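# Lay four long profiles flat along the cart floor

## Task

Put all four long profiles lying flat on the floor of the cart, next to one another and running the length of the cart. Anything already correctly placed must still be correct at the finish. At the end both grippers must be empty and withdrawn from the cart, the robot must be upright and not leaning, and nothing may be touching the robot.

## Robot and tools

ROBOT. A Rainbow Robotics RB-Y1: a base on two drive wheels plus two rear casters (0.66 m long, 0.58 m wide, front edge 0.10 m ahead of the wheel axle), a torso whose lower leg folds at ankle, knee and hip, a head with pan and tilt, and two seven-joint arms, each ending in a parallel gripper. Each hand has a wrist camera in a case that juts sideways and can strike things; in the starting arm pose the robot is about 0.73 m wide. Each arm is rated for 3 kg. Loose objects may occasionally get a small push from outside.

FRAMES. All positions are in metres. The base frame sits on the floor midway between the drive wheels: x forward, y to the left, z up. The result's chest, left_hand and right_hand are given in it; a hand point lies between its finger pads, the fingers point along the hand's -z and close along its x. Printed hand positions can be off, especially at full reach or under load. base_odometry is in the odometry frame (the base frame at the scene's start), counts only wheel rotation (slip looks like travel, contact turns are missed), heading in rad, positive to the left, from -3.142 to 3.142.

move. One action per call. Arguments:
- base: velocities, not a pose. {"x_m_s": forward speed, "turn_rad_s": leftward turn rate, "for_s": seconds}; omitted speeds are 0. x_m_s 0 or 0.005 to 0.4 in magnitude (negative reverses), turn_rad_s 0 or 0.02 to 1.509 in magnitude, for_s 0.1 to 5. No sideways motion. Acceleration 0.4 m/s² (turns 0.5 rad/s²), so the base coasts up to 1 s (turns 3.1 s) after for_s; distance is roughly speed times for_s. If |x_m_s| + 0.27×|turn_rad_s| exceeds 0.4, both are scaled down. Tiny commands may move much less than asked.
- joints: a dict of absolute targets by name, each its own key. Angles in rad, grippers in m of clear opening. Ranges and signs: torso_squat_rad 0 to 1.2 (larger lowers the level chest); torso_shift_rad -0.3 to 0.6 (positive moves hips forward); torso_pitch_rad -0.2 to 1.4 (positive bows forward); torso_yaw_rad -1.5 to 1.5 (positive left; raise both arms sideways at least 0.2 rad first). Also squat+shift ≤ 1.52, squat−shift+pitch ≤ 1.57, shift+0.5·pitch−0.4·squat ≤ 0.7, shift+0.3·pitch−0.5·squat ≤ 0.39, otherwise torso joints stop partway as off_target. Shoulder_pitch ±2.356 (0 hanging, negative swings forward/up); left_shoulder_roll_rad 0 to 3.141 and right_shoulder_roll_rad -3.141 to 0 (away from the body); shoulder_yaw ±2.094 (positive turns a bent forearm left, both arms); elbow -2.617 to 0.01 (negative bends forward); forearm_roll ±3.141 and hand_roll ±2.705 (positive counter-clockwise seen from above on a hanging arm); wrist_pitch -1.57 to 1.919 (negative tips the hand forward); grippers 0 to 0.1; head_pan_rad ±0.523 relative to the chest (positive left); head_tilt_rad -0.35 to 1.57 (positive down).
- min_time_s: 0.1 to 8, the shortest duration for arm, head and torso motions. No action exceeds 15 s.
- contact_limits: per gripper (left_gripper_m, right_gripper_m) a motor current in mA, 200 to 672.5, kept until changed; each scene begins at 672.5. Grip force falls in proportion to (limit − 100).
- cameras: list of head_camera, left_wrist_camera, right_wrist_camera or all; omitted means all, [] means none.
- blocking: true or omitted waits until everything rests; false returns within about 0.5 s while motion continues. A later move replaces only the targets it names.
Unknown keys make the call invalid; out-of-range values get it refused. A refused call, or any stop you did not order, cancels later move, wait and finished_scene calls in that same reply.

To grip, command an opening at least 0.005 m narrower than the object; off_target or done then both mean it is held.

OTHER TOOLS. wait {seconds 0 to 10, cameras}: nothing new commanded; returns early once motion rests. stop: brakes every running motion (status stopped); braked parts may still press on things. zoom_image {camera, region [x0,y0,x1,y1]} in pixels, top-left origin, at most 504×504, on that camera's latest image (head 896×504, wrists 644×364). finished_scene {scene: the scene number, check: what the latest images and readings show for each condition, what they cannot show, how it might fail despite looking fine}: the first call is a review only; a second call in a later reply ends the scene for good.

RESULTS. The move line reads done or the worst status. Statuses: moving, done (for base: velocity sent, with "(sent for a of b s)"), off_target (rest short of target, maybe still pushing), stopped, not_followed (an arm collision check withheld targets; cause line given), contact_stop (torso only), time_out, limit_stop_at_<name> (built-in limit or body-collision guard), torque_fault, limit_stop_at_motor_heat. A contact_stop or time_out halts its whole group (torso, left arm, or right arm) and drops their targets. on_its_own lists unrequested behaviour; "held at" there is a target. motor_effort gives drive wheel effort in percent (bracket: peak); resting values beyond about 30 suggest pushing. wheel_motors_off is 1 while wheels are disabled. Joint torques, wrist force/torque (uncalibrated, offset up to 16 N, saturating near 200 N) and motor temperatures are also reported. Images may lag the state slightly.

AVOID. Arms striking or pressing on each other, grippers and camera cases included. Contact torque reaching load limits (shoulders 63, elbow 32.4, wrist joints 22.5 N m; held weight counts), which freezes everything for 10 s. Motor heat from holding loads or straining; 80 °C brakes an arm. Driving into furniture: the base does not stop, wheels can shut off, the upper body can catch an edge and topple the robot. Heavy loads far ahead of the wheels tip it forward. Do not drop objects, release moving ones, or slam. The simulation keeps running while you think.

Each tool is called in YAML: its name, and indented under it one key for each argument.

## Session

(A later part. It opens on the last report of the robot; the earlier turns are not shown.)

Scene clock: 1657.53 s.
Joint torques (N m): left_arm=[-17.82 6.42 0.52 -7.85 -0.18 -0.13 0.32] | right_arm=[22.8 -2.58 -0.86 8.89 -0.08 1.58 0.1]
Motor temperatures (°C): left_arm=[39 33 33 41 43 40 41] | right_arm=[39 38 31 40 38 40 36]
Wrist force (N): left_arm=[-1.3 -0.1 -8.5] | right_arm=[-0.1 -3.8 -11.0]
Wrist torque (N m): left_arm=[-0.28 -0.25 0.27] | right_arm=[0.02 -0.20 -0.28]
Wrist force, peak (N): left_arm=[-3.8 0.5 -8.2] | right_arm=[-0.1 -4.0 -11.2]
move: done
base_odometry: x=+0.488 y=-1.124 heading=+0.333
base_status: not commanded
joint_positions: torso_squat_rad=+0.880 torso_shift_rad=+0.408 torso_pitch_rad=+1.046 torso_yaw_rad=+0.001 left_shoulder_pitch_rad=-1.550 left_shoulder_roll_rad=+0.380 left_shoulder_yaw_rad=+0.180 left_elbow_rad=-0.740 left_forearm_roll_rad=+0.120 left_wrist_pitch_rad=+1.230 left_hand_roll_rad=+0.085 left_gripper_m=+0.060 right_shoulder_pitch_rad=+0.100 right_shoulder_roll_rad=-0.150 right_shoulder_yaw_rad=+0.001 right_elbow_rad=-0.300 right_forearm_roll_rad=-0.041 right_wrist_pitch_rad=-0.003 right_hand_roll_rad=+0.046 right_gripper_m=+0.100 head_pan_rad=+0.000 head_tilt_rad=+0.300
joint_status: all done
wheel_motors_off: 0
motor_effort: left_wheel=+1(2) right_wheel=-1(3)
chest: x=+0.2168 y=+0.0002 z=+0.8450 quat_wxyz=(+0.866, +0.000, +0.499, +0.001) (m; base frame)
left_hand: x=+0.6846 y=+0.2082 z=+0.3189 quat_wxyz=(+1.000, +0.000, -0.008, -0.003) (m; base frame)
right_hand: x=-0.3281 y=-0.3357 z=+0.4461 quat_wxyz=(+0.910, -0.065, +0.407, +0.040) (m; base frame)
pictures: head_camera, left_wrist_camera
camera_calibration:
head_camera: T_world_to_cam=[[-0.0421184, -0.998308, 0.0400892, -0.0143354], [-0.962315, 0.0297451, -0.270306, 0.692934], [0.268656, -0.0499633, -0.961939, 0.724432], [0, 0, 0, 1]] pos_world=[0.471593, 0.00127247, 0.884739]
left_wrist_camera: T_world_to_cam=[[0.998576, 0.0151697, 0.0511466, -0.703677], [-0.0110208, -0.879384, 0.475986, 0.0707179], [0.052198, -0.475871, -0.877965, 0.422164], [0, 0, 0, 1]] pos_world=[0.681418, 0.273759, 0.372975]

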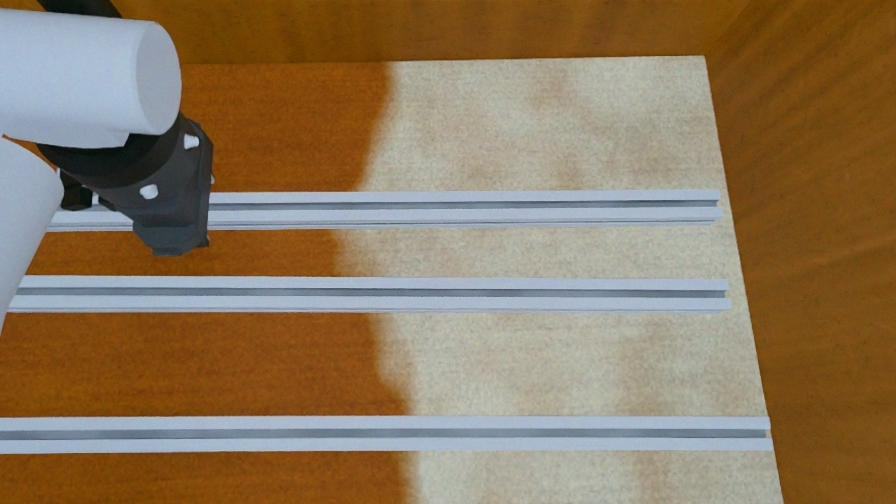

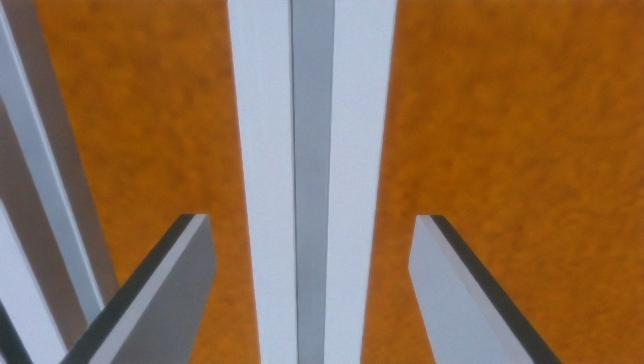

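move:
  joints: {"torso_squat_rad":0.8,"torso_shift_rad":0.36,"torso_pitch_rad":0.95,"left_wrist_pitch_rad":1.33}
  cameras: []

move:
  joints: {"torso_squat_rad":0.6,"torso_shift_rad":0.1,"torso_pitch_rad":0.5,"left_wrist_pitch_rad":1.5}
  cameras: ["head_camera"]

Scene clock: 1662.57 s.
Joint torques (N m): left_arm=[-17.98 5.77 0.82 -7.73 -0.34 -0.06 0.26] | right_arm=[21.06 -3.28 -0.4 8.44 -0.05 1.32 0.06]
Motor temperatures (°C): left_arm=[39 33 33 41 43 40 41] | right_arm=[40 38 31 40 38 40 36]
Wrist force (N): left_arm=[-1.5 0.0 -8.7] | right_arm=[-0.6 -3.7 -11.3]
Wrist torque (N m): left_arm=[-0.29 -0.25 0.27] | right_arm=[0.04 -0.24 -0.28]
Wrist force, peak (N): left_arm=[1.9 -0.2 -10.0] | right_arm=[-0.4 -4.0 -11.6]
move: done
base_odometry: x=+0.488 y=-1.124 heading=+0.333
base_status: not commanded
joint_positions: torso_squat_rad=+0.800 torso_shift_rad=+0.360 torso_pitch_rad=+0.950 torso_yaw_rad=+0.001 left_shoulder_pitch_rad=-1.550 left_shoulder_roll_rad=+0.380 left_shoulder_yaw_rad=+0.180 left_elbow_rad=-0.740 left_forearm_roll_rad=+0.120 left_wrist_pitch_rad=+1.330 left_hand_roll_rad=+0.085 left_gripper_m=+0.060 right_shoulder_pitch_rad=+0.100 right_shoulder_roll_rad=-0.150 right_shoulder_yaw_rad=+0.001 right_elbow_rad=-0.300 right_forearm_roll_rad=-0.041 right_wrist_pitch_rad=-0.003 right_hand_roll_rad=+0.046 right_gripper_m=+0.100 head_pan_rad=+0.000 head_tilt_rad=+0.300
joint_status: all done
wheel_motors_off: 0
motor_effort: left_wheel=+3(4) right_wheel=+0(5)
chest: x=+0.1955 y=+0.0002 z=+0.9169 quat_wxyz=(+0.889, +0.000, +0.457, +0.001) (m; base frame)
left_hand: x=+0.6889 y=+0.2102 z=+0.4369 quat_wxyz=(+1.000, +0.004, -0.007, -0.003) (m; base frame)
right_hand: x=-0.3086 y=-0.3357 z=+0.4677 quat_wxyz=(+0.929, -0.067, +0.363, +0.036) (m; base frame)
pictures: none
No camera images: "cameras" was empty.

Scene clock: 1665.13 s.
Joint torques (N m): left_arm=[-23.46 8.82 0.37 -8.59 -0.33 -0.41 0.21] | right_arm=[11.76 -4.96 -0.68 4.2 0.08 0.36 -0.1]
Motor temperatures (°C): left_arm=[39 33 33 41 43 40 41] | right_arm=[39 38 31 40 38 40 36]
Wrist force (N): left_arm=[-2.7 -0.1 -8.2] | right_arm=[-3.2 -3.4 -12.8]
Wrist torque (N m): left_arm=[-0.26 -0.30 0.28] | right_arm=[0.01 -0.37 -0.30]
Wrist force, peak (N): left_arm=[-0.7 0.0 -9.2] | right_arm=[-3.1 -3.3 -13.2]
move: done
base_odometry: x=+0.488 y=-1.124 heading=+0.332
base_status: not commanded
joint_positions: torso_squat_rad=+0.600 torso_shift_rad=+0.100 torso_pitch_rad=+0.500 torso_yaw_rad=+0.001 left_shoulder_pitch_rad=-1.550 left_shoulder_roll_rad=+0.380 left_shoulder_yaw_rad=+0.180 left_elbow_rad=-0.740 left_forearm_roll_rad=+0.120 left_wrist_pitch_rad=+1.500 left_hand_roll_rad=+0.085 left_gripper_m=+0.060 right_shoulder_pitch_rad=+0.100 right_shoulder_roll_rad=-0.150 right_shoulder_yaw_rad=+0.001 right_elbow_rad=-0.300 right_forearm_roll_rad=-0.041 right_wrist_pitch_rad=-0.003 right_hand_roll_rad=+0.046 right_gripper_m=+0.100 head_pan_rad=+0.000 head_tilt_rad=+0.300
joint_status: all done
wheel_motors_off: 0
motor_effort: left_wheel=+2(3) right_wheel=-1(4)
chest: x=-0.0220 y=+0.0003 z=+1.1269 quat_wxyz=(+0.969, +0.000, +0.247, +0.001) (m; base frame)
left_hand: x=+0.5948 y=+0.2137 z=+0.8948 quat_wxyz=(+0.989, +0.012, -0.147, +0.001) (m; base frame)
right_hand: x=-0.2805 y=-0.3357 z=+0.5031 quat_wxyz=(+0.986, -0.074, +0.146, +0.021) (m; base frame)
pictures: head_camera
camera_calibration:
head_camera: T_world_to_cam=[[-0.0567708, -0.99831, 0.0124064, -0.00479624], [-0.682065, 0.0297064, -0.730688, 1.06435], [0.729085, -0.0499437, -0.682599, 0.755098], [0, 0, 0, 1]] pos_world=[0.175155, 0.00130616, 1.2932]

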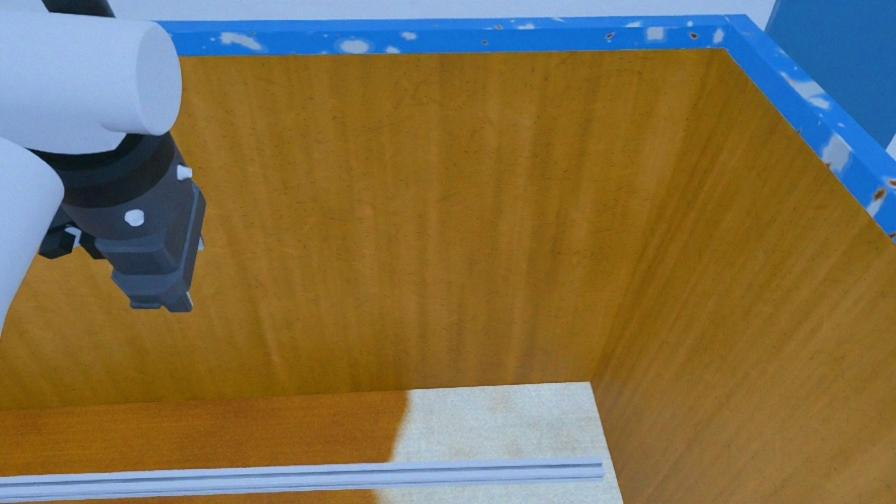

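move:
  base: {"x_m_s":-0.3,"for_s":2.7}
  joints: {"torso_squat_rad":0.4,"torso_shift_rad":0.0,"torso_pitch_rad":0.3}
  cameras: ["head_camera"]

move:
  base: {"turn_rad_s":0.35,"for_s":3.2}
  joints: {"left_shoulder_pitch_rad":-0.421,"left_shoulder_roll_rad":0.15,"left_shoulder_yaw_rad":0.03,"left_elbow_rad":-2.066,"left_forearm_roll_rad":0.0,"left_wrist_pitch_rad":1.397,"left_hand_roll_rad":0.22,"left_gripper_m":0.1}
  min_time_s: 2.5
  cameras: ["head_camera"]

Scene clock: 1689.40 s.
Joint torques (N m): left_arm=[-23.58 8.72 1.33 -9.01 -0.37 -1.03 0.31] | right_arm=[6.29 -5.33 -0.94 1.62 -0.01 0.24 0.16]
Motor temperatures (°C): left_arm=[40 34 33 41 43 39 41] | right_arm=[38 38 31 40 38 40 36]
Wrist force (N): left_arm=[-3.8 0.1 -7.6] | right_arm=[-4.6 -3.9 -13.0]
Wrist torque (N m): left_arm=[-0.32 -0.37 0.33] | right_arm=[0.06 -0.47 -0.30]
Wrist force, peak (N): left_arm=[-2.7 -0.5 -9.1] | right_arm=[-4.7 -4.0 -13.3]
move: done
base_odometry: x=-0.277 y=-1.388 heading=+0.331
base_status: done (sent for 2.7 of 2.7 s)
joint_positions: torso_squat_rad=+0.400 torso_shift_rad=+0.000 torso_pitch_rad=+0.300 torso_yaw_rad=+0.001 left_shoulder_pitch_rad=-1.550 left_shoulder_roll_rad=+0.380 left_shoulder_yaw_rad=+0.180 left_elbow_rad=-0.740 left_forearm_roll_rad=+0.120 left_wrist_pitch_rad=+1.500 left_hand_roll_rad=+0.085 left_gripper_m=+0.060 right_shoulder_pitch_rad=+0.100 right_shoulder_roll_rad=-0.150 right_shoulder_yaw_rad=+0.001 right_elbow_rad=-0.300 right_forearm_roll_rad=-0.041 right_wrist_pitch_rad=-0.003 right_hand_roll_rad=+0.046 right_gripper_m=+0.100 head_pan_rad=+0.000 head_tilt_rad=+0.300
joint_status: all done
wheel_motors_off: 0
motor_effort: left_wheel=-11(30) right_wheel=+16(42)
chest: x=-0.1366 y=+0.0003 z=+1.2208 quat_wxyz=(+0.989, +0.000, +0.149, +0.001) (m; base frame)
left_hand: x=+0.5140 y=+0.2138 z=+1.1159 quat_wxyz=(+0.970, +0.012, -0.245, +0.002) (m; base frame)
right_hand: x=-0.2661 y=-0.3357 z=+0.5582 quat_wxyz=(+0.996, -0.075, +0.047, +0.013) (m; base frame)
pictures: head_camera
camera_calibration:
head_camera: T_world_to_cam=[[-0.0580888, -0.998311, 0.000884133, 0.00142871], [-0.523305, 0.0296954, -0.851628, 1.22419], [0.850163, -0.0499328, -0.524146, 0.725859], [0, 0, 0, 1]] pos_world=[0.0236103, 0.00131757, 1.42301]

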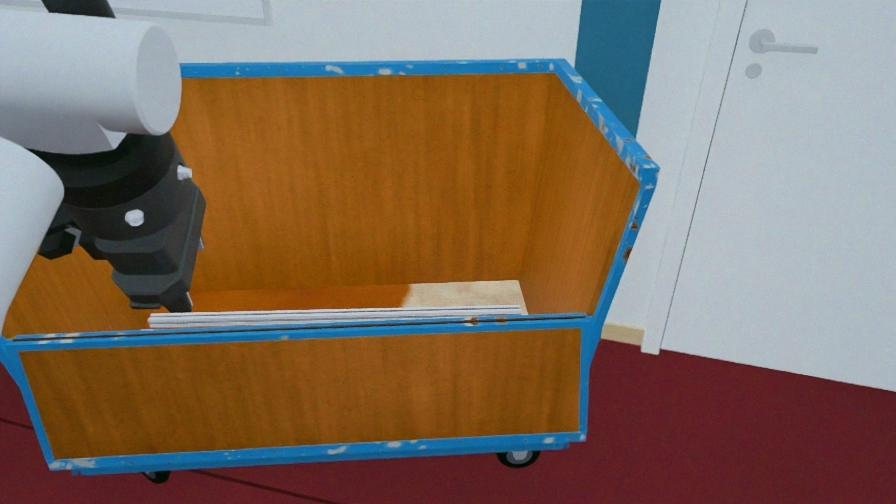

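Scene clock: 1693.67 s.
Joint torques (N m): left_arm=[-11.47 2.04 0.53 -8.93 -0.51 -1.33 0.51] | right_arm=[6.55 -4.9 -0.92 2.03 0.1 -0.01 0.21]
Motor temperatures (°C): left_arm=[40 33 33 41 43 39 41] | right_arm=[38 38 31 40 38 40 36]
Wrist force (N): left_arm=[-5.3 0.7 -6.8] | right_arm=[-4.3 -3.8 -13.0]
Wrist torque (N m): left_arm=[-0.33 -0.38 0.28] | right_arm=[0.06 -0.43 -0.29]
Wrist force, peak (N): left_arm=[-3.9 -0.3 -8.1] | right_arm=[-4.5 -3.8 -13.4]
move: done
base_odometry: x=-0.277 y=-1.388 heading=+1.451
base_status: done (sent for 3.2 of 3.2 s)
joint_positions: torso_squat_rad=+0.400 torso_shift_rad=+0.000 torso_pitch_rad=+0.300 torso_yaw_rad=+0.001 left_shoulder_pitch_rad=-0.421 left_shoulder_roll_rad=+0.150 left_shoulder_yaw_rad=+0.030 left_elbow_rad=-2.066 left_forearm_roll_rad=+0.000 left_wrist_pitch_rad=+1.397 left_hand_roll_rad=+0.220 left_gripper_m=+0.100 right_shoulder_pitch_rad=+0.100 right_shoulder_roll_rad=-0.150 right_shoulder_yaw_rad=+0.001 right_elbow_rad=-0.300 right_forearm_roll_rad=-0.041 right_wrist_pitch_rad=-0.003 right_hand_roll_rad=+0.046 right_gripper_m=+0.100 head_pan_rad=+0.000 head_tilt_rad=+0.300
joint_status: all done
wheel_motors_off: 0
motor_effort: left_wheel=+5(37) right_wheel=+15(47)
chest: x=-0.1366 y=+0.0003 z=+1.2208 quat_wxyz=(+0.989, +0.000, +0.149, +0.001) (m; base frame)
left_hand: x=+0.3375 y=+0.2190 z=+0.9816 quat_wxyz=(+0.924, +0.001, -0.380, +0.033) (m; base frame)
right_hand: x=-0.2661 y=-0.3357 z=+0.5582 quat_wxyz=(+0.996, -0.075, +0.047, +0.013) (m; base frame)
pictures: head_camera
camera_calibration:
head_camera: T_world_to_cam=[[-0.0580967, -0.998311, 0.000904537, 0.00141694], [-0.5233, 0.0296818, -0.851631, 1.22419], [0.850166, -0.0499503, -0.52414, 0.725857], [0, 0, 0, 1]] pos_world=[0.0236046, 0.00133501, 1.42301]

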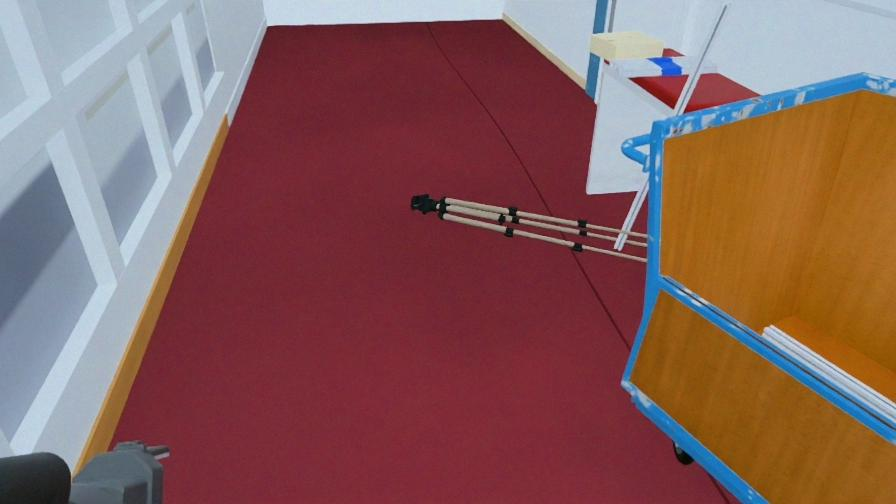

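move:
  base: {"x_m_s":0.37,"for_s":4.9}
  cameras: []

move:
  base: {"turn_rad_s":-0.35,"for_s":4.1}
  cameras: ["head_camera"]

Scene clock: 1702.50 s.
Joint torques (N m): left_arm=[-12.06 2.08 0.13 -8.7 -0.45 -1.31 0.36] | right_arm=[7.6 -4.79 -0.78 2.23 0.33 -0.03 -0.08]
Motor temperatures (°C): left_arm=[39 33 33 41 43 39 41] | right_arm=[37 38 31 39 38 40 36]
Wrist force (N): left_arm=[-5.1 0.1 -6.5] | right_arm=[-4.4 -3.9 -13.3]
Wrist torque (N m): left_arm=[-0.26 -0.37 0.27] | right_arm=[0.07 -0.46 -0.31]
Wrist force, peak (N): left_arm=[-5.1 0.1 -7.3] | right_arm=[-4.4 -3.9 -13.5]
move: done
base_odometry: x=-0.062 y=+0.412 heading=+1.452
base_status: done (sent for 4.9 of 4.9 s)
joint_positions: torso_squat_rad=+0.400 torso_shift_rad=+0.000 torso_pitch_rad=+0.300 torso_yaw_rad=+0.001 left_shoulder_pitch_rad=-0.421 left_shoulder_roll_rad=+0.150 left_shoulder_yaw_rad=+0.030 left_elbow_rad=-2.066 left_forearm_roll_rad=+0.000 left_wrist_pitch_rad=+1.397 left_hand_roll_rad=+0.220 left_gripper_m=+0.100 right_shoulder_pitch_rad=+0.100 right_shoulder_roll_rad=-0.150 right_shoulder_yaw_rad=+0.001 right_elbow_rad=-0.300 right_forearm_roll_rad=-0.041 right_wrist_pitch_rad=-0.003 right_hand_roll_rad=+0.046 right_gripper_m=+0.100 head_pan_rad=+0.000 head_tilt_rad=+0.300
joint_status: not commanded
wheel_motors_off: 0
motor_effort: left_wheel=+9(45) right_wheel=-10(50)
chest: x=-0.1365 y=+0.0003 z=+1.2208 quat_wxyz=(+0.989, +0.000, +0.149, +0.001) (m; base frame)
left_hand: x=+0.3376 y=+0.2190 z=+0.9816 quat_wxyz=(+0.924, +0.001, -0.380, +0.033) (m; base frame)
right_hand: x=-0.2659 y=-0.3357 z=+0.5581 quat_wxyz=(+0.996, -0.075, +0.047, +0.013) (m; base frame)
pictures: none
No camera images: "cameras" was empty.

Scene clock: 1707.67 s.
Joint torques (N m): left_arm=[-11.51 1.44 0.49 -8.74 -0.58 -1.54 0.33] | right_arm=[7.19 -5.02 -0.42 1.93 0.15 0.12 0.01]
Motor temperatures (°C): left_arm=[39 33 33 41 43 39 41] | right_arm=[37 38 31 39 38 40 36]
Wrist force (N): left_arm=[-4.6 0.3 -7.0] | right_arm=[-4.4 -3.8 -13.1]
Wrist torque (N m): left_arm=[-0.28 -0.33 0.27] | right_arm=[0.05 -0.45 -0.30]
Wrist force, peak (N): left_arm=[-5.3 0.5 -7.0] | right_arm=[-4.3 -4.1 -13.5]
move: done
base_odometry: x=-0.062 y=+0.412 heading=+0.017
base_status: done (sent for 4.1 of 4.1 s)
joint_positions: torso_squat_rad=+0.400 torso_shift_rad=+0.000 torso_pitch_rad=+0.300 torso_yaw_rad=+0.001 left_shoulder_pitch_rad=-0.421 left_shoulder_roll_rad=+0.150 left_shoulder_yaw_rad=+0.030 left_elbow_rad=-2.066 left_forearm_roll_rad=+0.000 left_wrist_pitch_rad=+1.397 left_hand_roll_rad=+0.220 left_gripper_m=+0.100 right_shoulder_pitch_rad=+0.100 right_shoulder_roll_rad=-0.150 right_shoulder_yaw_rad=+0.001 right_elbow_rad=-0.300 right_forearm_roll_rad=-0.041 right_wrist_pitch_rad=-0.003 right_hand_roll_rad=+0.046 right_gripper_m=+0.100 head_pan_rad=+0.000 head_tilt_rad=+0.300
joint_status: not commanded
wheel_motors_off: 0
motor_effort: left_wheel=+15(37) right_wheel=+3(47)
chest: x=-0.1365 y=+0.0003 z=+1.2208 quat_wxyz=(+0.989, +0.000, +0.149, +0.001) (m; base frame)
left_hand: x=+0.3376 y=+0.2190 z=+0.9816 quat_wxyz=(+0.924, +0.001, -0.380, +0.033) (m; base frame)
right_hand: x=-0.2660 y=-0.3357 z=+0.5582 quat_wxyz=(+0.996, -0.075, +0.047, +0.013) (m; base frame)
pictures: head_camera
camera_calibration:
head_camera: T_world_to_cam=[[-0.0580939, -0.998311, 0.000922743, 0.00140433], [-0.523399, 0.0296706, -0.851571, 1.22414], [0.850105, -0.0499541, -0.524239, 0.725916], [0, 0, 0, 1]] pos_world=[0.0236886, 0.00134348, 1.42299]

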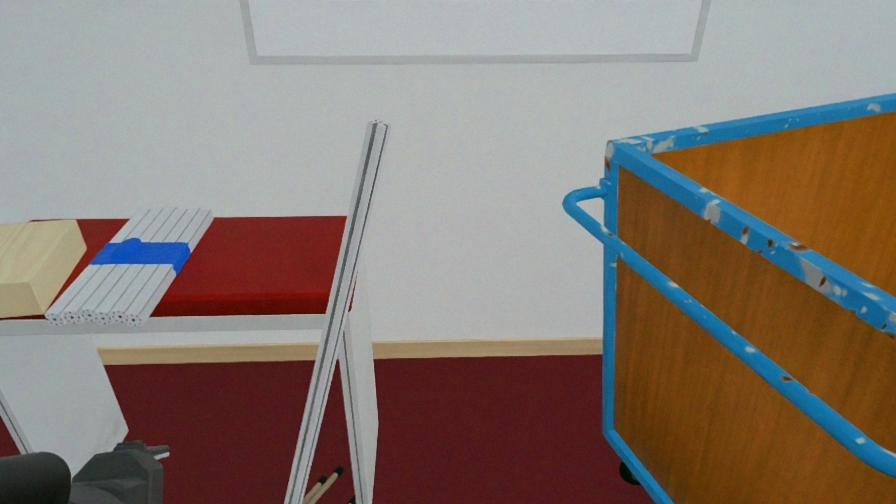

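move:
  joints: {"torso_squat_rad":0.9,"torso_shift_rad":0.43,"torso_pitch_rad":1.0,"left_shoulder_pitch_rad":-0.95,"left_elbow_rad":-1.08,"left_wrist_pitch_rad":-0.545,"left_hand_roll_rad":-1.57,"left_shoulder_roll_rad":0.1,"left_gripper_m":0.065,"head_tilt_rad":-0.1}
  min_time_s: 2.5
  cameras: ["head_camera","left_wrist_camera"]

Scene clock: 1732.00 s.
Joint torques (N m): left_arm=[-8.2 -1.92 -1.27 -8.32 -0.16 -1.92 -0.17] | right_arm=[21.95 -2.96 -0.61 8.3 0.15 1.46 0.13]
Motor temperatures (°C): left_arm=[38 33 33 42 43 39 41] | right_arm=[37 38 31 39 38 39 36]
Wrist force (N): left_arm=[-1.1 -6.1 -2.8] | right_arm=[-0.3 -3.7 -11.3]
Wrist torque (N m): left_arm=[0.11 -0.21 0.25] | right_arm=[0.06 -0.23 -0.28]
Wrist force, peak (N): left_arm=[-5.5 0.2 -6.8] | right_arm=[-4.3 -3.8 -13.6]
move: done
base_odometry: x=-0.062 y=+0.412 heading=+0.017
base_status: not commanded
joint_positions: torso_squat_rad=+0.900 torso_shift_rad=+0.430 torso_pitch_rad=+1.000 torso_yaw_rad=+0.001 left_shoulder_pitch_rad=-0.950 left_shoulder_roll_rad=+0.100 left_shoulder_yaw_rad=+0.030 left_elbow_rad=-1.080 left_forearm_roll_rad=+0.000 left_wrist_pitch_rad=-0.545 left_hand_roll_rad=-1.570 left_gripper_m=+0.065 right_shoulder_pitch_rad=+0.100 right_shoulder_roll_rad=-0.150 right_shoulder_yaw_rad=+0.001 right_elbow_rad=-0.300 right_forearm_roll_rad=-0.041 right_wrist_pitch_rad=-0.003 right_hand_roll_rad=+0.046 right_gripper_m=+0.100 head_pan_rad=+0.000 head_tilt_rad=-0.100
joint_status: all done
wheel_motors_off: 0
motor_effort: left_wheel=+12(21) right_wheel=-3(9)
chest: x=+0.2139 y=+0.0003 z=+0.8431 quat_wxyz=(+0.878, +0.000, +0.480, +0.001) (m; base frame)
left_hand: x=+0.6997 y=+0.0876 z=+0.4398 quat_wxyz=(+0.456, +0.412, -0.564, -0.551) (m; base frame)
right_hand: x=-0.3122 y=-0.3357 z=+0.4198 quat_wxyz=(+0.919, -0.066, +0.386, +0.038) (m; base frame)
pictures: head_camera, left_wrist_camera
camera_calibration:
head_camera: T_world_to_cam=[[-0.0554633, -0.998307, 0.0174946, 0.0114707], [-0.751767, 0.0302223, -0.658736, 0.96745], [0.657092, -0.0496875, -0.752171, 0.383784], [0, 0, 0, 1]] pos_world=[0.475752, 0.00128194, 0.925764]
left_wrist_camera: T_world_to_cam=[[-0.275877, -0.957716, 0.0816858, 0.240355], [-0.49587, 0.0690053, -0.865651, 0.75353], [0.823411, -0.279318, -0.493939, -0.255627], [0, 0, 0, 1]] pos_world=[0.650447, 0.106793, 0.506397]

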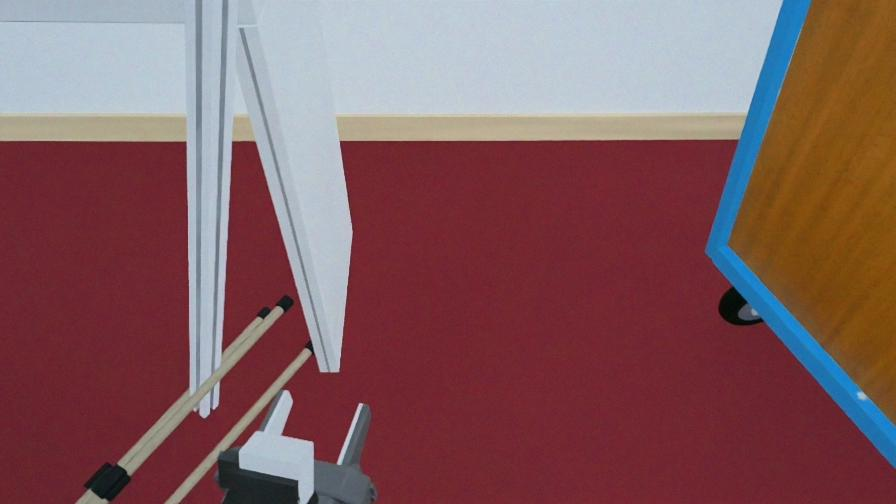

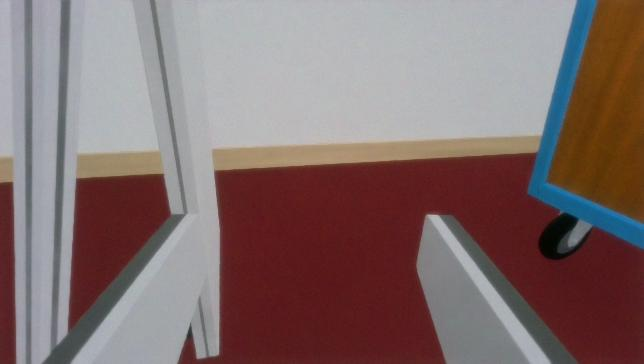

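move:
  joints: {"left_shoulder_yaw_rad":0.2,"left_shoulder_roll_rad":0.17,"head_tilt_rad":0.05}
  cameras: ["head_camera","left_wrist_camera"]

Scene clock: 1737.53 s.
Joint torques (N m): left_arm=[-8.09 1.54 -0.56 -8.22 -0.14 -1.89 0.07] | right_arm=[22.09 -2.74 -0.4 8.49 -0.09 1.67 0.1]
Motor temperatures (°C): left_arm=[38 33 33 41 43 39 41] | right_arm=[37 38 31 39 38 39 36]
Wrist force (N): left_arm=[-0.4 -6.1 -3.0] | right_arm=[-0.3 -3.9 -11.1]
Wrist torque (N m): left_arm=[0.11 -0.17 0.23] | right_arm=[0.09 -0.22 -0.27]
Wrist force, peak (N): left_arm=[-2.4 -6.4 -3.2] | right_arm=[-0.8 -3.5 -11.9]
move: done
base_odometry: x=-0.062 y=+0.412 heading=+0.017
base_status: not commanded
joint_positions: torso_squat_rad=+0.900 torso_shift_rad=+0.430 torso_pitch_rad=+1.000 torso_yaw_rad=+0.001 left_shoulder_pitch_rad=-0.950 left_shoulder_roll_rad=+0.170 left_shoulder_yaw_rad=+0.200 left_elbow_rad=-1.080 left_forearm_roll_rad=+0.000 left_wrist_pitch_rad=-0.545 left_hand_roll_rad=-1.570 left_gripper_m=+0.065 right_shoulder_pitch_rad=+0.100 right_shoulder_roll_rad=-0.150 right_shoulder_yaw_rad=+0.001 right_elbow_rad=-0.300 right_forearm_roll_rad=-0.041 right_wrist_pitch_rad=-0.003 right_hand_roll_rad=+0.046 right_gripper_m=+0.100 head_pan_rad=+0.000 head_tilt_rad=+0.050
joint_status: all done
wheel_motors_off: 0
motor_effort: left_wheel=+12(13) right_wheel=-4(5)
chest: x=+0.2139 y=+0.0003 z=+0.8431 quat_wxyz=(+0.878, +0.000, +0.480, +0.001) (m; base frame)
left_hand: x=+0.7211 y=+0.1944 z=+0.4414 quat_wxyz=(+0.478, +0.480, -0.510, -0.531) (m; base frame)
right_hand: x=-0.3121 y=-0.3357 z=+0.4198 quat_wxyz=(+0.919, -0.066, +0.386, +0.038) (m; base frame)
pictures: head_camera, left_wrist_camera
camera_calibration:
head_camera: T_world_to_cam=[[-0.0520803, -0.99831, 0.0257896, 0.00242003], [-0.84174, 0.0299869, -0.539049, 0.891279], [0.537365, -0.049782, -0.841879, 0.514646], [0, 0, 0, 1]] pos_world=[0.473799, 0.00130932, 0.913651]
left_wrist_camera: T_world_to_cam=[[-0.116033, -0.993245, -0.00092115, 0.27651], [-0.490117, 0.058063, -0.869721, 0.75792], [0.863899, -0.100465, -0.493543, -0.306743], [0, 0, 0, 1]] pos_world=[0.668548, 0.199818, 0.508042]

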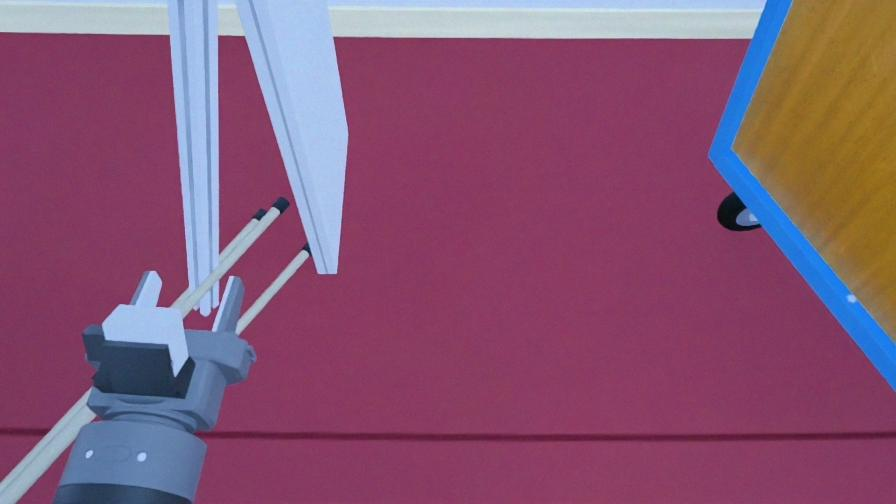

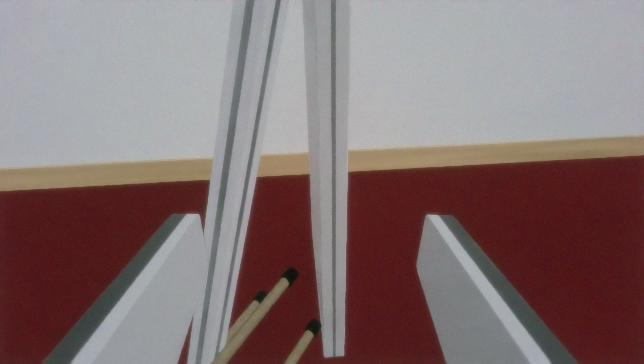

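move:
  joints: {"torso_squat_rad":1.0,"torso_shift_rad":0.515,"torso_pitch_rad":1.08,"left_shoulder_pitch_rad":-1.0,"left_elbow_rad":-1.08,"left_wrist_pitch_rad":-0.57,"left_shoulder_yaw_rad":0.23,"left_shoulder_roll_rad":0.24,"left_hand_roll_rad":-1.79,"left_gripper_m":0.055,"head_tilt_rad":-0.05}
  cameras: ["head_camera","left_wrist_camera"]

Scene clock: 1758.27 s.
Joint torques (N m): left_arm=[-7.23 2.93 0.51 -8.23 0.1 -1.74 0.5] | right_arm=[22.94 -2.58 -0.45 9.2 -0.19 1.54 0.03]
Motor temperatures (°C): left_arm=[37 33 33 41 43 39 41] | right_arm=[38 38 31 40 38 40 36]
Wrist force (N): left_arm=[0.7 -5.5 -2.7] | right_arm=[0.2 -4.1 -10.9]
Wrist torque (N m): left_arm=[0.02 -0.15 0.23] | right_arm=[0.05 -0.21 -0.27]
Wrist force, peak (N): left_arm=[-0.3 -6.8 -3.1] | right_arm=[-0.3 -4.0 -11.8]
move: done
base_odometry: x=-0.062 y=+0.412 heading=+0.017
base_status: not commanded
joint_positions: torso_squat_rad=+1.000 torso_shift_rad=+0.515 torso_pitch_rad=+1.080 torso_yaw_rad=+0.001 left_shoulder_pitch_rad=-1.000 left_shoulder_roll_rad=+0.240 left_shoulder_yaw_rad=+0.230 left_elbow_rad=-1.080 left_forearm_roll_rad=+0.000 left_wrist_pitch_rad=-0.570 left_hand_roll_rad=-1.790 left_gripper_m=+0.055 right_shoulder_pitch_rad=+0.100 right_shoulder_roll_rad=-0.150 right_shoulder_yaw_rad=+0.001 right_elbow_rad=-0.300 right_forearm_roll_rad=-0.041 right_wrist_pitch_rad=-0.003 right_hand_roll_rad=+0.046 right_gripper_m=+0.100 head_pan_rad=+0.000 head_tilt_rad=-0.050
joint_status: all done
wheel_motors_off: 0
motor_effort: left_wheel=+13(14) right_wheel=-5(5)
chest: x=+0.2313 y=+0.0003 z=+0.7554 quat_wxyz=(+0.858, +0.000, +0.514, +0.001) (m; base frame)
left_hand: x=+0.7368 y=+0.2247 z=+0.3483 quat_wxyz=(+0.403, +0.551, -0.438, -0.585) (m; base frame)
right_hand: x=-0.3269 y=-0.3357 z=+0.3755 quat_wxyz=(+0.903, -0.065, +0.422, +0.041) (m; base frame)
pictures: head_camera, left_wrist_camera
camera_calibration:
head_camera: T_world_to_cam=[[-0.0526779, -0.998308, 0.0246301, 0.00750949], [-0.830791, 0.0301266, -0.555769, 0.86558], [0.554087, -0.0497392, -0.830972, 0.399522], [0, 0, 0, 1]] pos_world=[0.498142, 0.00129168, 0.812869]
left_wrist_camera: T_world_to_cam=[[-0.102211, -0.95711, -0.271097, 0.384146], [-0.466334, 0.286826, -0.836817, 0.602515], [0.878684, 0.0408898, -0.47565, -0.412113], [0, 0, 0, 1]] pos_world=[0.682355, 0.211704, 0.412315]

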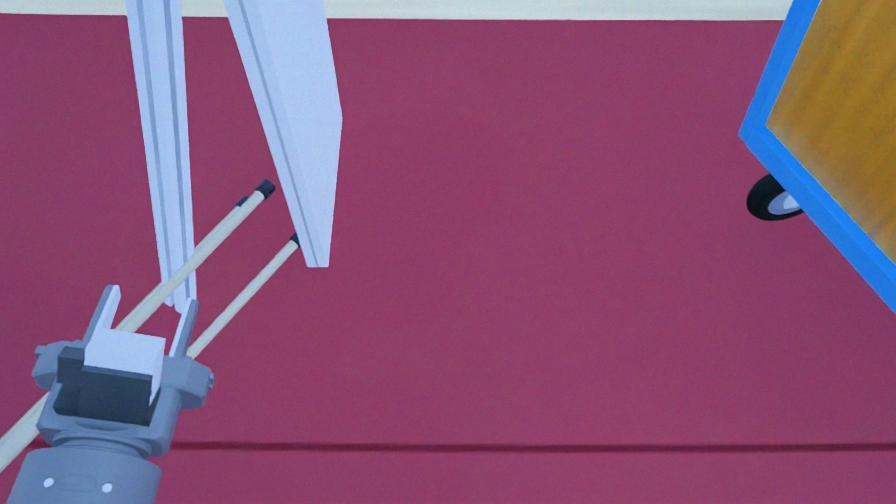

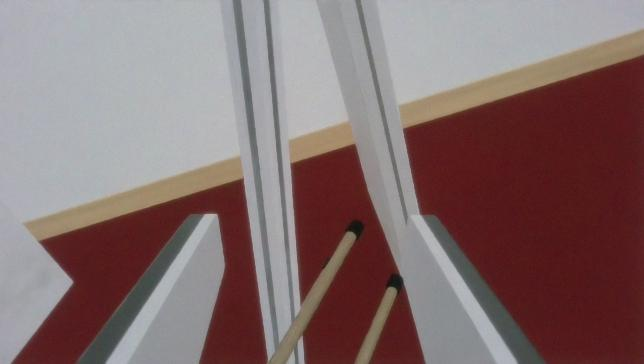

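move:
  joints: {"left_shoulder_roll_rad": 0.285}
  cameras: ["head_camera","left_wrist_camera"]

Scene clock: 1787.57 s.
Joint torques (N m): left_arm=[-7.66 4.1 0.74 -8.31 0.34 -1.96 0.62] | right_arm=[23.71 -2.63 -0.41 9.03 0.08 1.51 0.23]
Motor temperatures (°C): left_arm=[37 33 33 41 43 39 41] | right_arm=[39 38 31 40 38 40 36]
Wrist force (N): left_arm=[1.5 -5.7 -2.5] | right_arm=[0.2 -3.9 -10.9]
Wrist torque (N m): left_arm=[0.04 -0.08 0.24] | right_arm=[0.05 -0.19 -0.26]
Wrist force, peak (N): left_arm=[1.4 -5.9 -2.7] | right_arm=[0.0 -4.0 -11.3]
move: done
base_odometry: x=-0.062 y=+0.412 heading=+0.017
base_status: not commanded
joint_positions: torso_squat_rad=+1.000 torso_shift_rad=+0.515 torso_pitch_rad=+1.080 torso_yaw_rad=+0.001 left_shoulder_pitch_rad=-1.000 left_shoulder_roll_rad=+0.285 left_shoulder_yaw_rad=+0.230 left_elbow_rad=-1.080 left_forearm_roll_rad=+0.000 left_wrist_pitch_rad=-0.570 left_hand_roll_rad=-1.790 left_gripper_m=+0.055 right_shoulder_pitch_rad=+0.100 right_shoulder_roll_rad=-0.150 right_shoulder_yaw_rad=+0.001 right_elbow_rad=-0.300 right_forearm_roll_rad=-0.041 right_wrist_pitch_rad=-0.003 right_hand_roll_rad=+0.046 right_gripper_m=+0.100 head_pan_rad=+0.000 head_tilt_rad=-0.050
joint_status: all done
wheel_motors_off: 0
motor_effort: left_wheel=+12(12) right_wheel=-2(6)
chest: x=+0.2313 y=+0.0003 z=+0.7554 quat_wxyz=(+0.858, +0.000, +0.514, +0.001) (m; base frame)
left_hand: x=+0.7425 y=+0.2416 z=+0.3545 quat_wxyz=(+0.387, +0.562, -0.429, -0.592) (m; base frame)
right_hand: x=-0.3269 y=-0.3357 z=+0.3755 quat_wxyz=(+0.903, -0.065, +0.422, +0.041) (m; base frame)
pictures: head_camera, left_wrist_camera
camera_calibration:
head_camera: T_world_to_cam=[[-0.0526777, -0.998308, 0.0246219, 0.00751452], [-0.830789, 0.0301309, -0.555772, 0.865581], [0.554089, -0.0497323, -0.83097, 0.399521], [0, 0, 0, 1]] pos_world=[0.49814, 0.00129019, 0.81287]
left_wrist_camera: T_world_to_cam=[[-0.102816, -0.944131, -0.313121, 0.414807], [-0.454172, 0.324619, -0.829669, 0.584849], [0.884962, 0.0569075, -0.462174, -0.42822], [0, 0, 0, 1]] pos_world=[0.687229, 0.226148, 0.417204]

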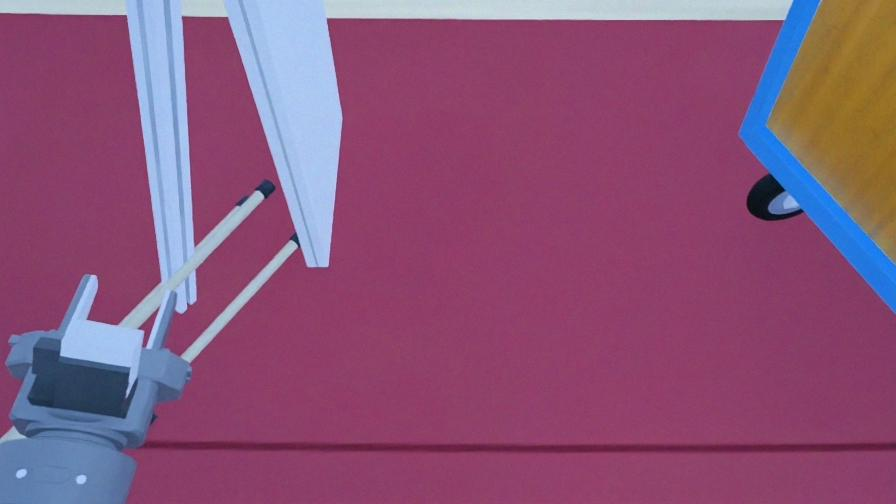

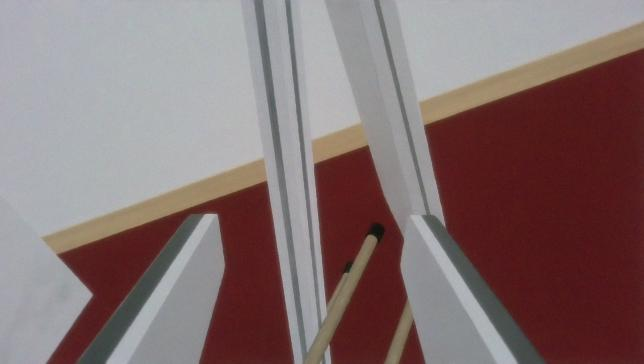

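move:
  base: {"x_m_s":0.12,"for_s":1.35}
  cameras: ["head_camera","left_wrist_camera"]

Scene clock: 1793.13 s.
Joint torques (N m): left_arm=[-7.37 3.92 0.64 -7.96 0.04 -1.44 0.31] | right_arm=[23.93 -2.66 -0.35 9.33 -0.07 1.53 0.14]
Motor temperatures (°C): left_arm=[37 33 33 41 43 39 41] | right_arm=[39 38 31 40 38 40 36]
Wrist force (N): left_arm=[1.4 -5.9 -2.2] | right_arm=[0.2 -4.2 -11.0]
Wrist torque (N m): left_arm=[0.03 -0.10 0.25] | right_arm=[0.06 -0.20 -0.25]
Wrist force, peak (N): left_arm=[1.0 -6.1 -2.6] | right_arm=[-0.2 -4.1 -11.3]
move: done
base_odometry: x=+0.102 y=+0.414 heading=+0.017
base_status: done (sent for 1.37 of 1.37 s)
joint_positions: torso_squat_rad=+1.000 torso_shift_rad=+0.515 torso_pitch_rad=+1.080 torso_yaw_rad=+0.001 left_shoulder_pitch_rad=-1.000 left_shoulder_roll_rad=+0.285 left_shoulder_yaw_rad=+0.230 left_elbow_rad=-1.080 left_forearm_roll_rad=+0.000 left_wrist_pitch_rad=-0.570 left_hand_roll_rad=-1.790 left_gripper_m=+0.055 right_shoulder_pitch_rad=+0.100 right_shoulder_roll_rad=-0.150 right_shoulder_yaw_rad=+0.001 right_elbow_rad=-0.300 right_forearm_roll_rad=-0.041 right_wrist_pitch_rad=-0.003 right_hand_roll_rad=+0.046 right_gripper_m=+0.100 head_pan_rad=+0.000 head_tilt_rad=-0.050
joint_status: not commanded
wheel_motors_off: 0
motor_effort: left_wheel=-2(36) right_wheel=-4(26)
chest: x=+0.2313 y=+0.0003 z=+0.7554 quat_wxyz=(+0.858, +0.000, +0.514, +0.001) (m; base frame)
left_hand: x=+0.7426 y=+0.2416 z=+0.3545 quat_wxyz=(+0.387, +0.562, -0.429, -0.592) (m; base frame)
right_hand: x=-0.3269 y=-0.3357 z=+0.3754 quat_wxyz=(+0.903, -0.065, +0.422, +0.041) (m; base frame)
pictures: head_camera, left_wrist_camera
camera_calibration:
head_camera: T_world_to_cam=[[-0.0526784, -0.998308, 0.0246208, 0.00751496], [-0.830778, 0.0301311, -0.555788, 0.865579], [0.554106, -0.0497324, -0.830959, 0.399511], [0, 0, 0, 1]] pos_world=[0.498128, 0.00129009, 0.812871]
left_wrist_camera: T_world_to_cam=[[-0.102804, -0.944135, -0.313114, 0.414796], [-0.454116, 0.324611, -0.829703, 0.584853], [0.884991, 0.0568931, -0.462118, -0.42826], [0, 0, 0, 1]] pos_world=[0.687241, 0.226139, 0.417226]

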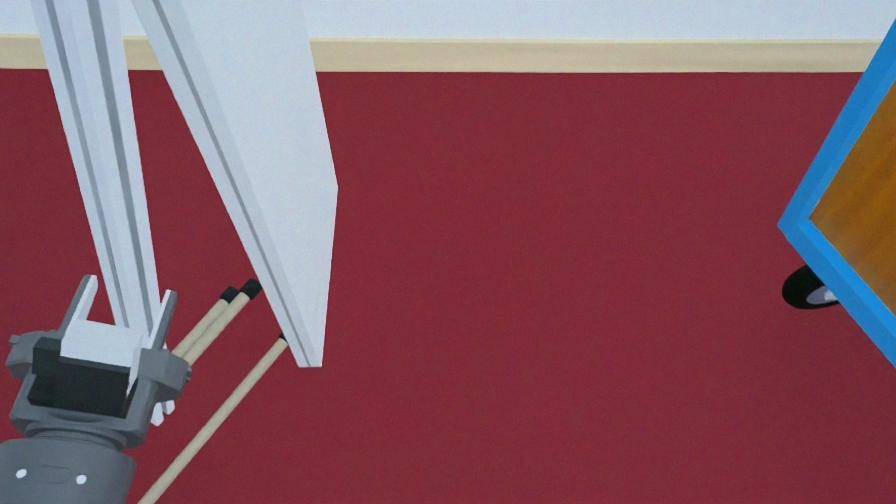

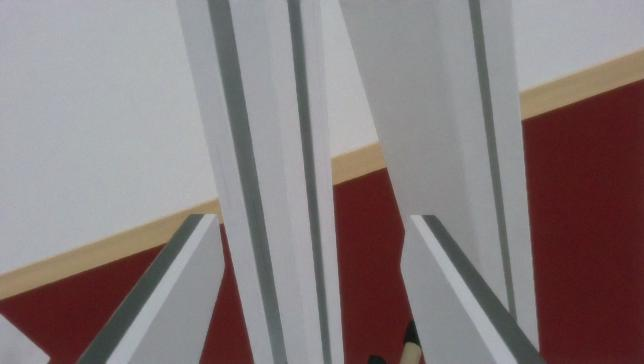

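move:
  joints: {"left_shoulder_roll_rad": 0.33, "left_shoulder_pitch_rad":-0.92,"left_wrist_pitch_rad":-0.65,"left_gripper_m":0.05}
  cameras: ["head_camera","left_wrist_camera"]

Scene clock: 1800.23 s.
Joint torques (N m): left_arm=[-6.58 4.9 0.91 -8.05 0.3 -1.83 0.51] | right_arm=[23.03 -2.53 -0.07 9.31 0.07 1.6 0.05]
Motor temperatures (°C): left_arm=[37 33 33 41 43 39 41] | right_arm=[39 38 31 40 38 40 36]
Wrist force (N): left_arm=[1.1 -5.2 -2.7] | right_arm=[0.3 -3.8 -10.7]
Wrist torque (N m): left_arm=[-0.03 -0.15 0.23] | right_arm=[0.03 -0.16 -0.25]
Wrist force, peak (N): left_arm=[0.9 -7.0 -1.2] | right_arm=[0.3 -4.3 -11.2]
move: done
base_odometry: x=+0.102 y=+0.414 heading=+0.017
base_status: not commanded
joint_positions: torso_squat_rad=+1.000 torso_shift_rad=+0.515 torso_pitch_rad=+1.080 torso_yaw_rad=+0.001 left_shoulder_pitch_rad=-0.920 left_shoulder_roll_rad=+0.330 left_shoulder_yaw_rad=+0.230 left_elbow_rad=-1.080 left_forearm_roll_rad=+0.000 left_wrist_pitch_rad=-0.650 left_hand_roll_rad=-1.790 left_gripper_m=+0.050 right_shoulder_pitch_rad=+0.100 right_shoulder_roll_rad=-0.150 right_shoulder_yaw_rad=+0.001 right_elbow_rad=-0.300 right_forearm_roll_rad=-0.041 right_wrist_pitch_rad=-0.003 right_hand_roll_rad=+0.046 right_gripper_m=+0.100 head_pan_rad=+0.000 head_tilt_rad=-0.050
joint_status: all done
wheel_motors_off: 0
motor_effort: left_wheel=+1(4) right_wheel=-3(5)
chest: x=+0.2313 y=+0.0003 z=+0.7554 quat_wxyz=(+0.858, +0.000, +0.514, +0.001) (m; base frame)
left_hand: x=+0.7142 y=+0.2711 z=+0.3482 quat_wxyz=(+0.365, +0.577, -0.415, -0.601) (m; base frame)
right_hand: x=-0.3269 y=-0.3357 z=+0.3755 quat_wxyz=(+0.903, -0.065, +0.422, +0.041) (m; base frame)
pictures: head_camera, left_wrist_camera
camera_calibration:
head_camera: T_world_to_cam=[[-0.0526668, -0.998308, 0.0246453, 0.00750396], [-0.830786, 0.0301085, -0.555777, 0.865572], [0.554094, -0.049746, -0.830966, 0.399515], [0, 0, 0, 1]] pos_world=[0.498131, 0.00130449, 0.812863]
left_wrist_camera: T_world_to_cam=[[-0.102536, -0.922696, -0.371643, 0.4522], [-0.43913, 0.377223, -0.815394, 0.527207], [0.892553, 0.0795927, -0.443863, -0.42562], [0, 0, 0, 1]] pos_world=[0.657768, 0.252244, 0.409021]

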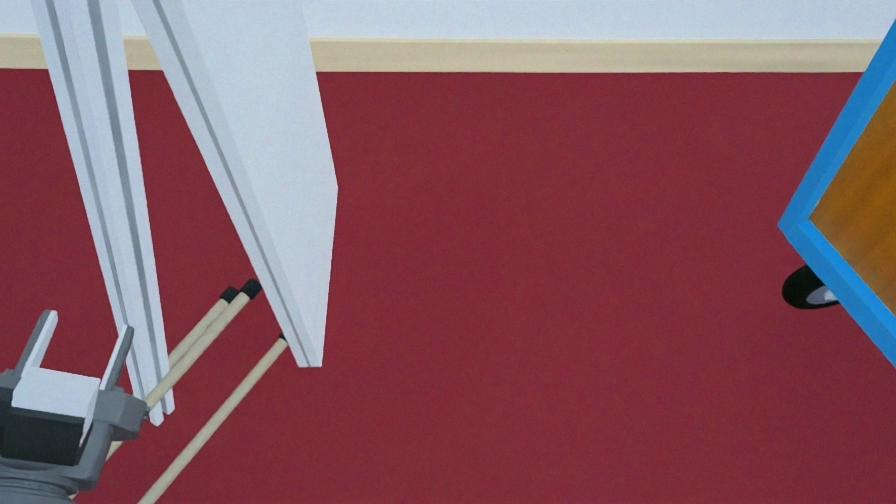

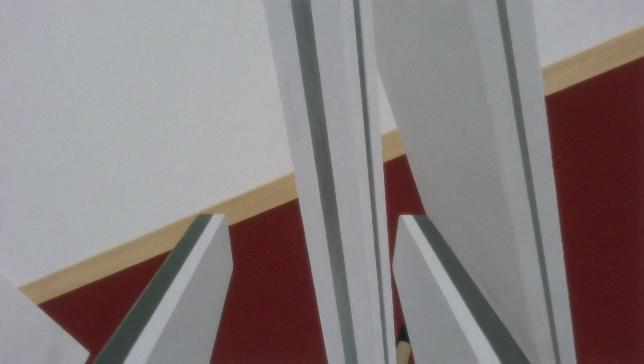

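move:
  joints: {"left_shoulder_roll_rad": 0.31}
  base: {"x_m_s":0.08,"for_s":0.7}
  cameras: ["head_camera","left_wrist_camera"]

Scene clock: 1810.40 s.
Joint torques (N m): left_arm=[-5.19 4.97 1.55 -7.69 0.03 -1.95 0.68] | right_arm=[23.6 -2.77 -0.34 9.03 0.03 1.72 0.07]
Motor temperatures (°C): left_arm=[37 33 33 41 43 39 41] | right_arm=[39 38 31 40 38 40 36]
Wrist force (N): left_arm=[1.0 -5.3 -2.6] | right_arm=[0.3 -4.1 -11.1]
Wrist torque (N m): left_arm=[0.01 -0.12 0.23] | right_arm=[0.06 -0.18 -0.27]
Wrist force, peak (N): left_arm=[1.5 -5.9 -2.9] | right_arm=[0.3 -4.0 -11.3]
move: done
base_odometry: x=+0.158 y=+0.415 heading=+0.017
base_status: done (sent for 0.7 of 0.7 s)
joint_positions: torso_squat_rad=+1.000 torso_shift_rad=+0.515 torso_pitch_rad=+1.080 torso_yaw_rad=+0.001 left_shoulder_pitch_rad=-0.920 left_shoulder_roll_rad=+0.310 left_shoulder_yaw_rad=+0.230 left_elbow_rad=-1.080 left_forearm_roll_rad=+0.000 left_wrist_pitch_rad=-0.650 left_hand_roll_rad=-1.790 left_gripper_m=+0.050 right_shoulder_pitch_rad=+0.100 right_shoulder_roll_rad=-0.150 right_shoulder_yaw_rad=+0.001 right_elbow_rad=-0.300 right_forearm_roll_rad=-0.041 right_wrist_pitch_rad=-0.003 right_hand_roll_rad=+0.046 right_gripper_m=+0.100 head_pan_rad=+0.000 head_tilt_rad=-0.050
joint_status: all done
wheel_motors_off: 0
motor_effort: left_wheel=-2(27) right_wheel=-3(28)
chest: x=+0.2312 y=+0.0003 z=+0.7555 quat_wxyz=(+0.858, +0.000, +0.514, +0.001) (m; base frame)
left_hand: x=+0.7117 y=+0.2641 z=+0.3453 quat_wxyz=(+0.373, +0.573, -0.419, -0.598) (m; base frame)
right_hand: x=-0.3269 y=-0.3357 z=+0.3754 quat_wxyz=(+0.903, -0.065, +0.422, +0.041) (m; base frame)
pictures: head_camera, left_wrist_camera
camera_calibration:
head_camera: T_world_to_cam=[[-0.0526872, -0.998307, 0.0246442, 0.00750306], [-0.830763, 0.030124, -0.555811, 0.865583], [0.554128, -0.0497576, -0.830943, 0.399511], [0, 0, 0, 1]] pos_world=[0.498109, 0.00129426, 0.812887]
left_wrist_camera: T_world_to_cam=[[-0.101092, -0.929957, -0.353497, 0.438964], [-0.444574, 0.360094, -0.820175, 0.536418], [0.89002, 0.0742422, -0.449837, -0.418896], [0, 0, 0, 1]] pos_world=[0.655679, 0.246157, 0.406694]

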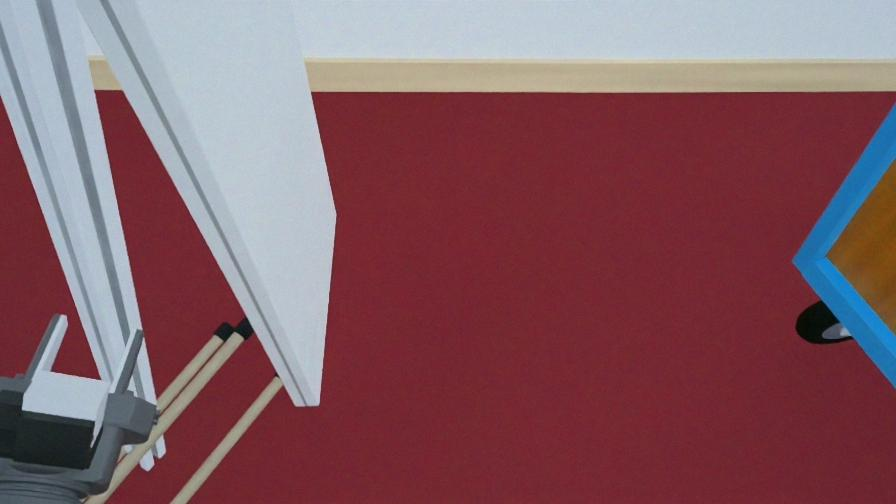

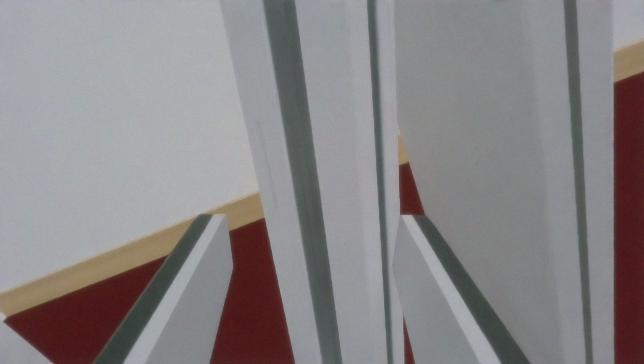

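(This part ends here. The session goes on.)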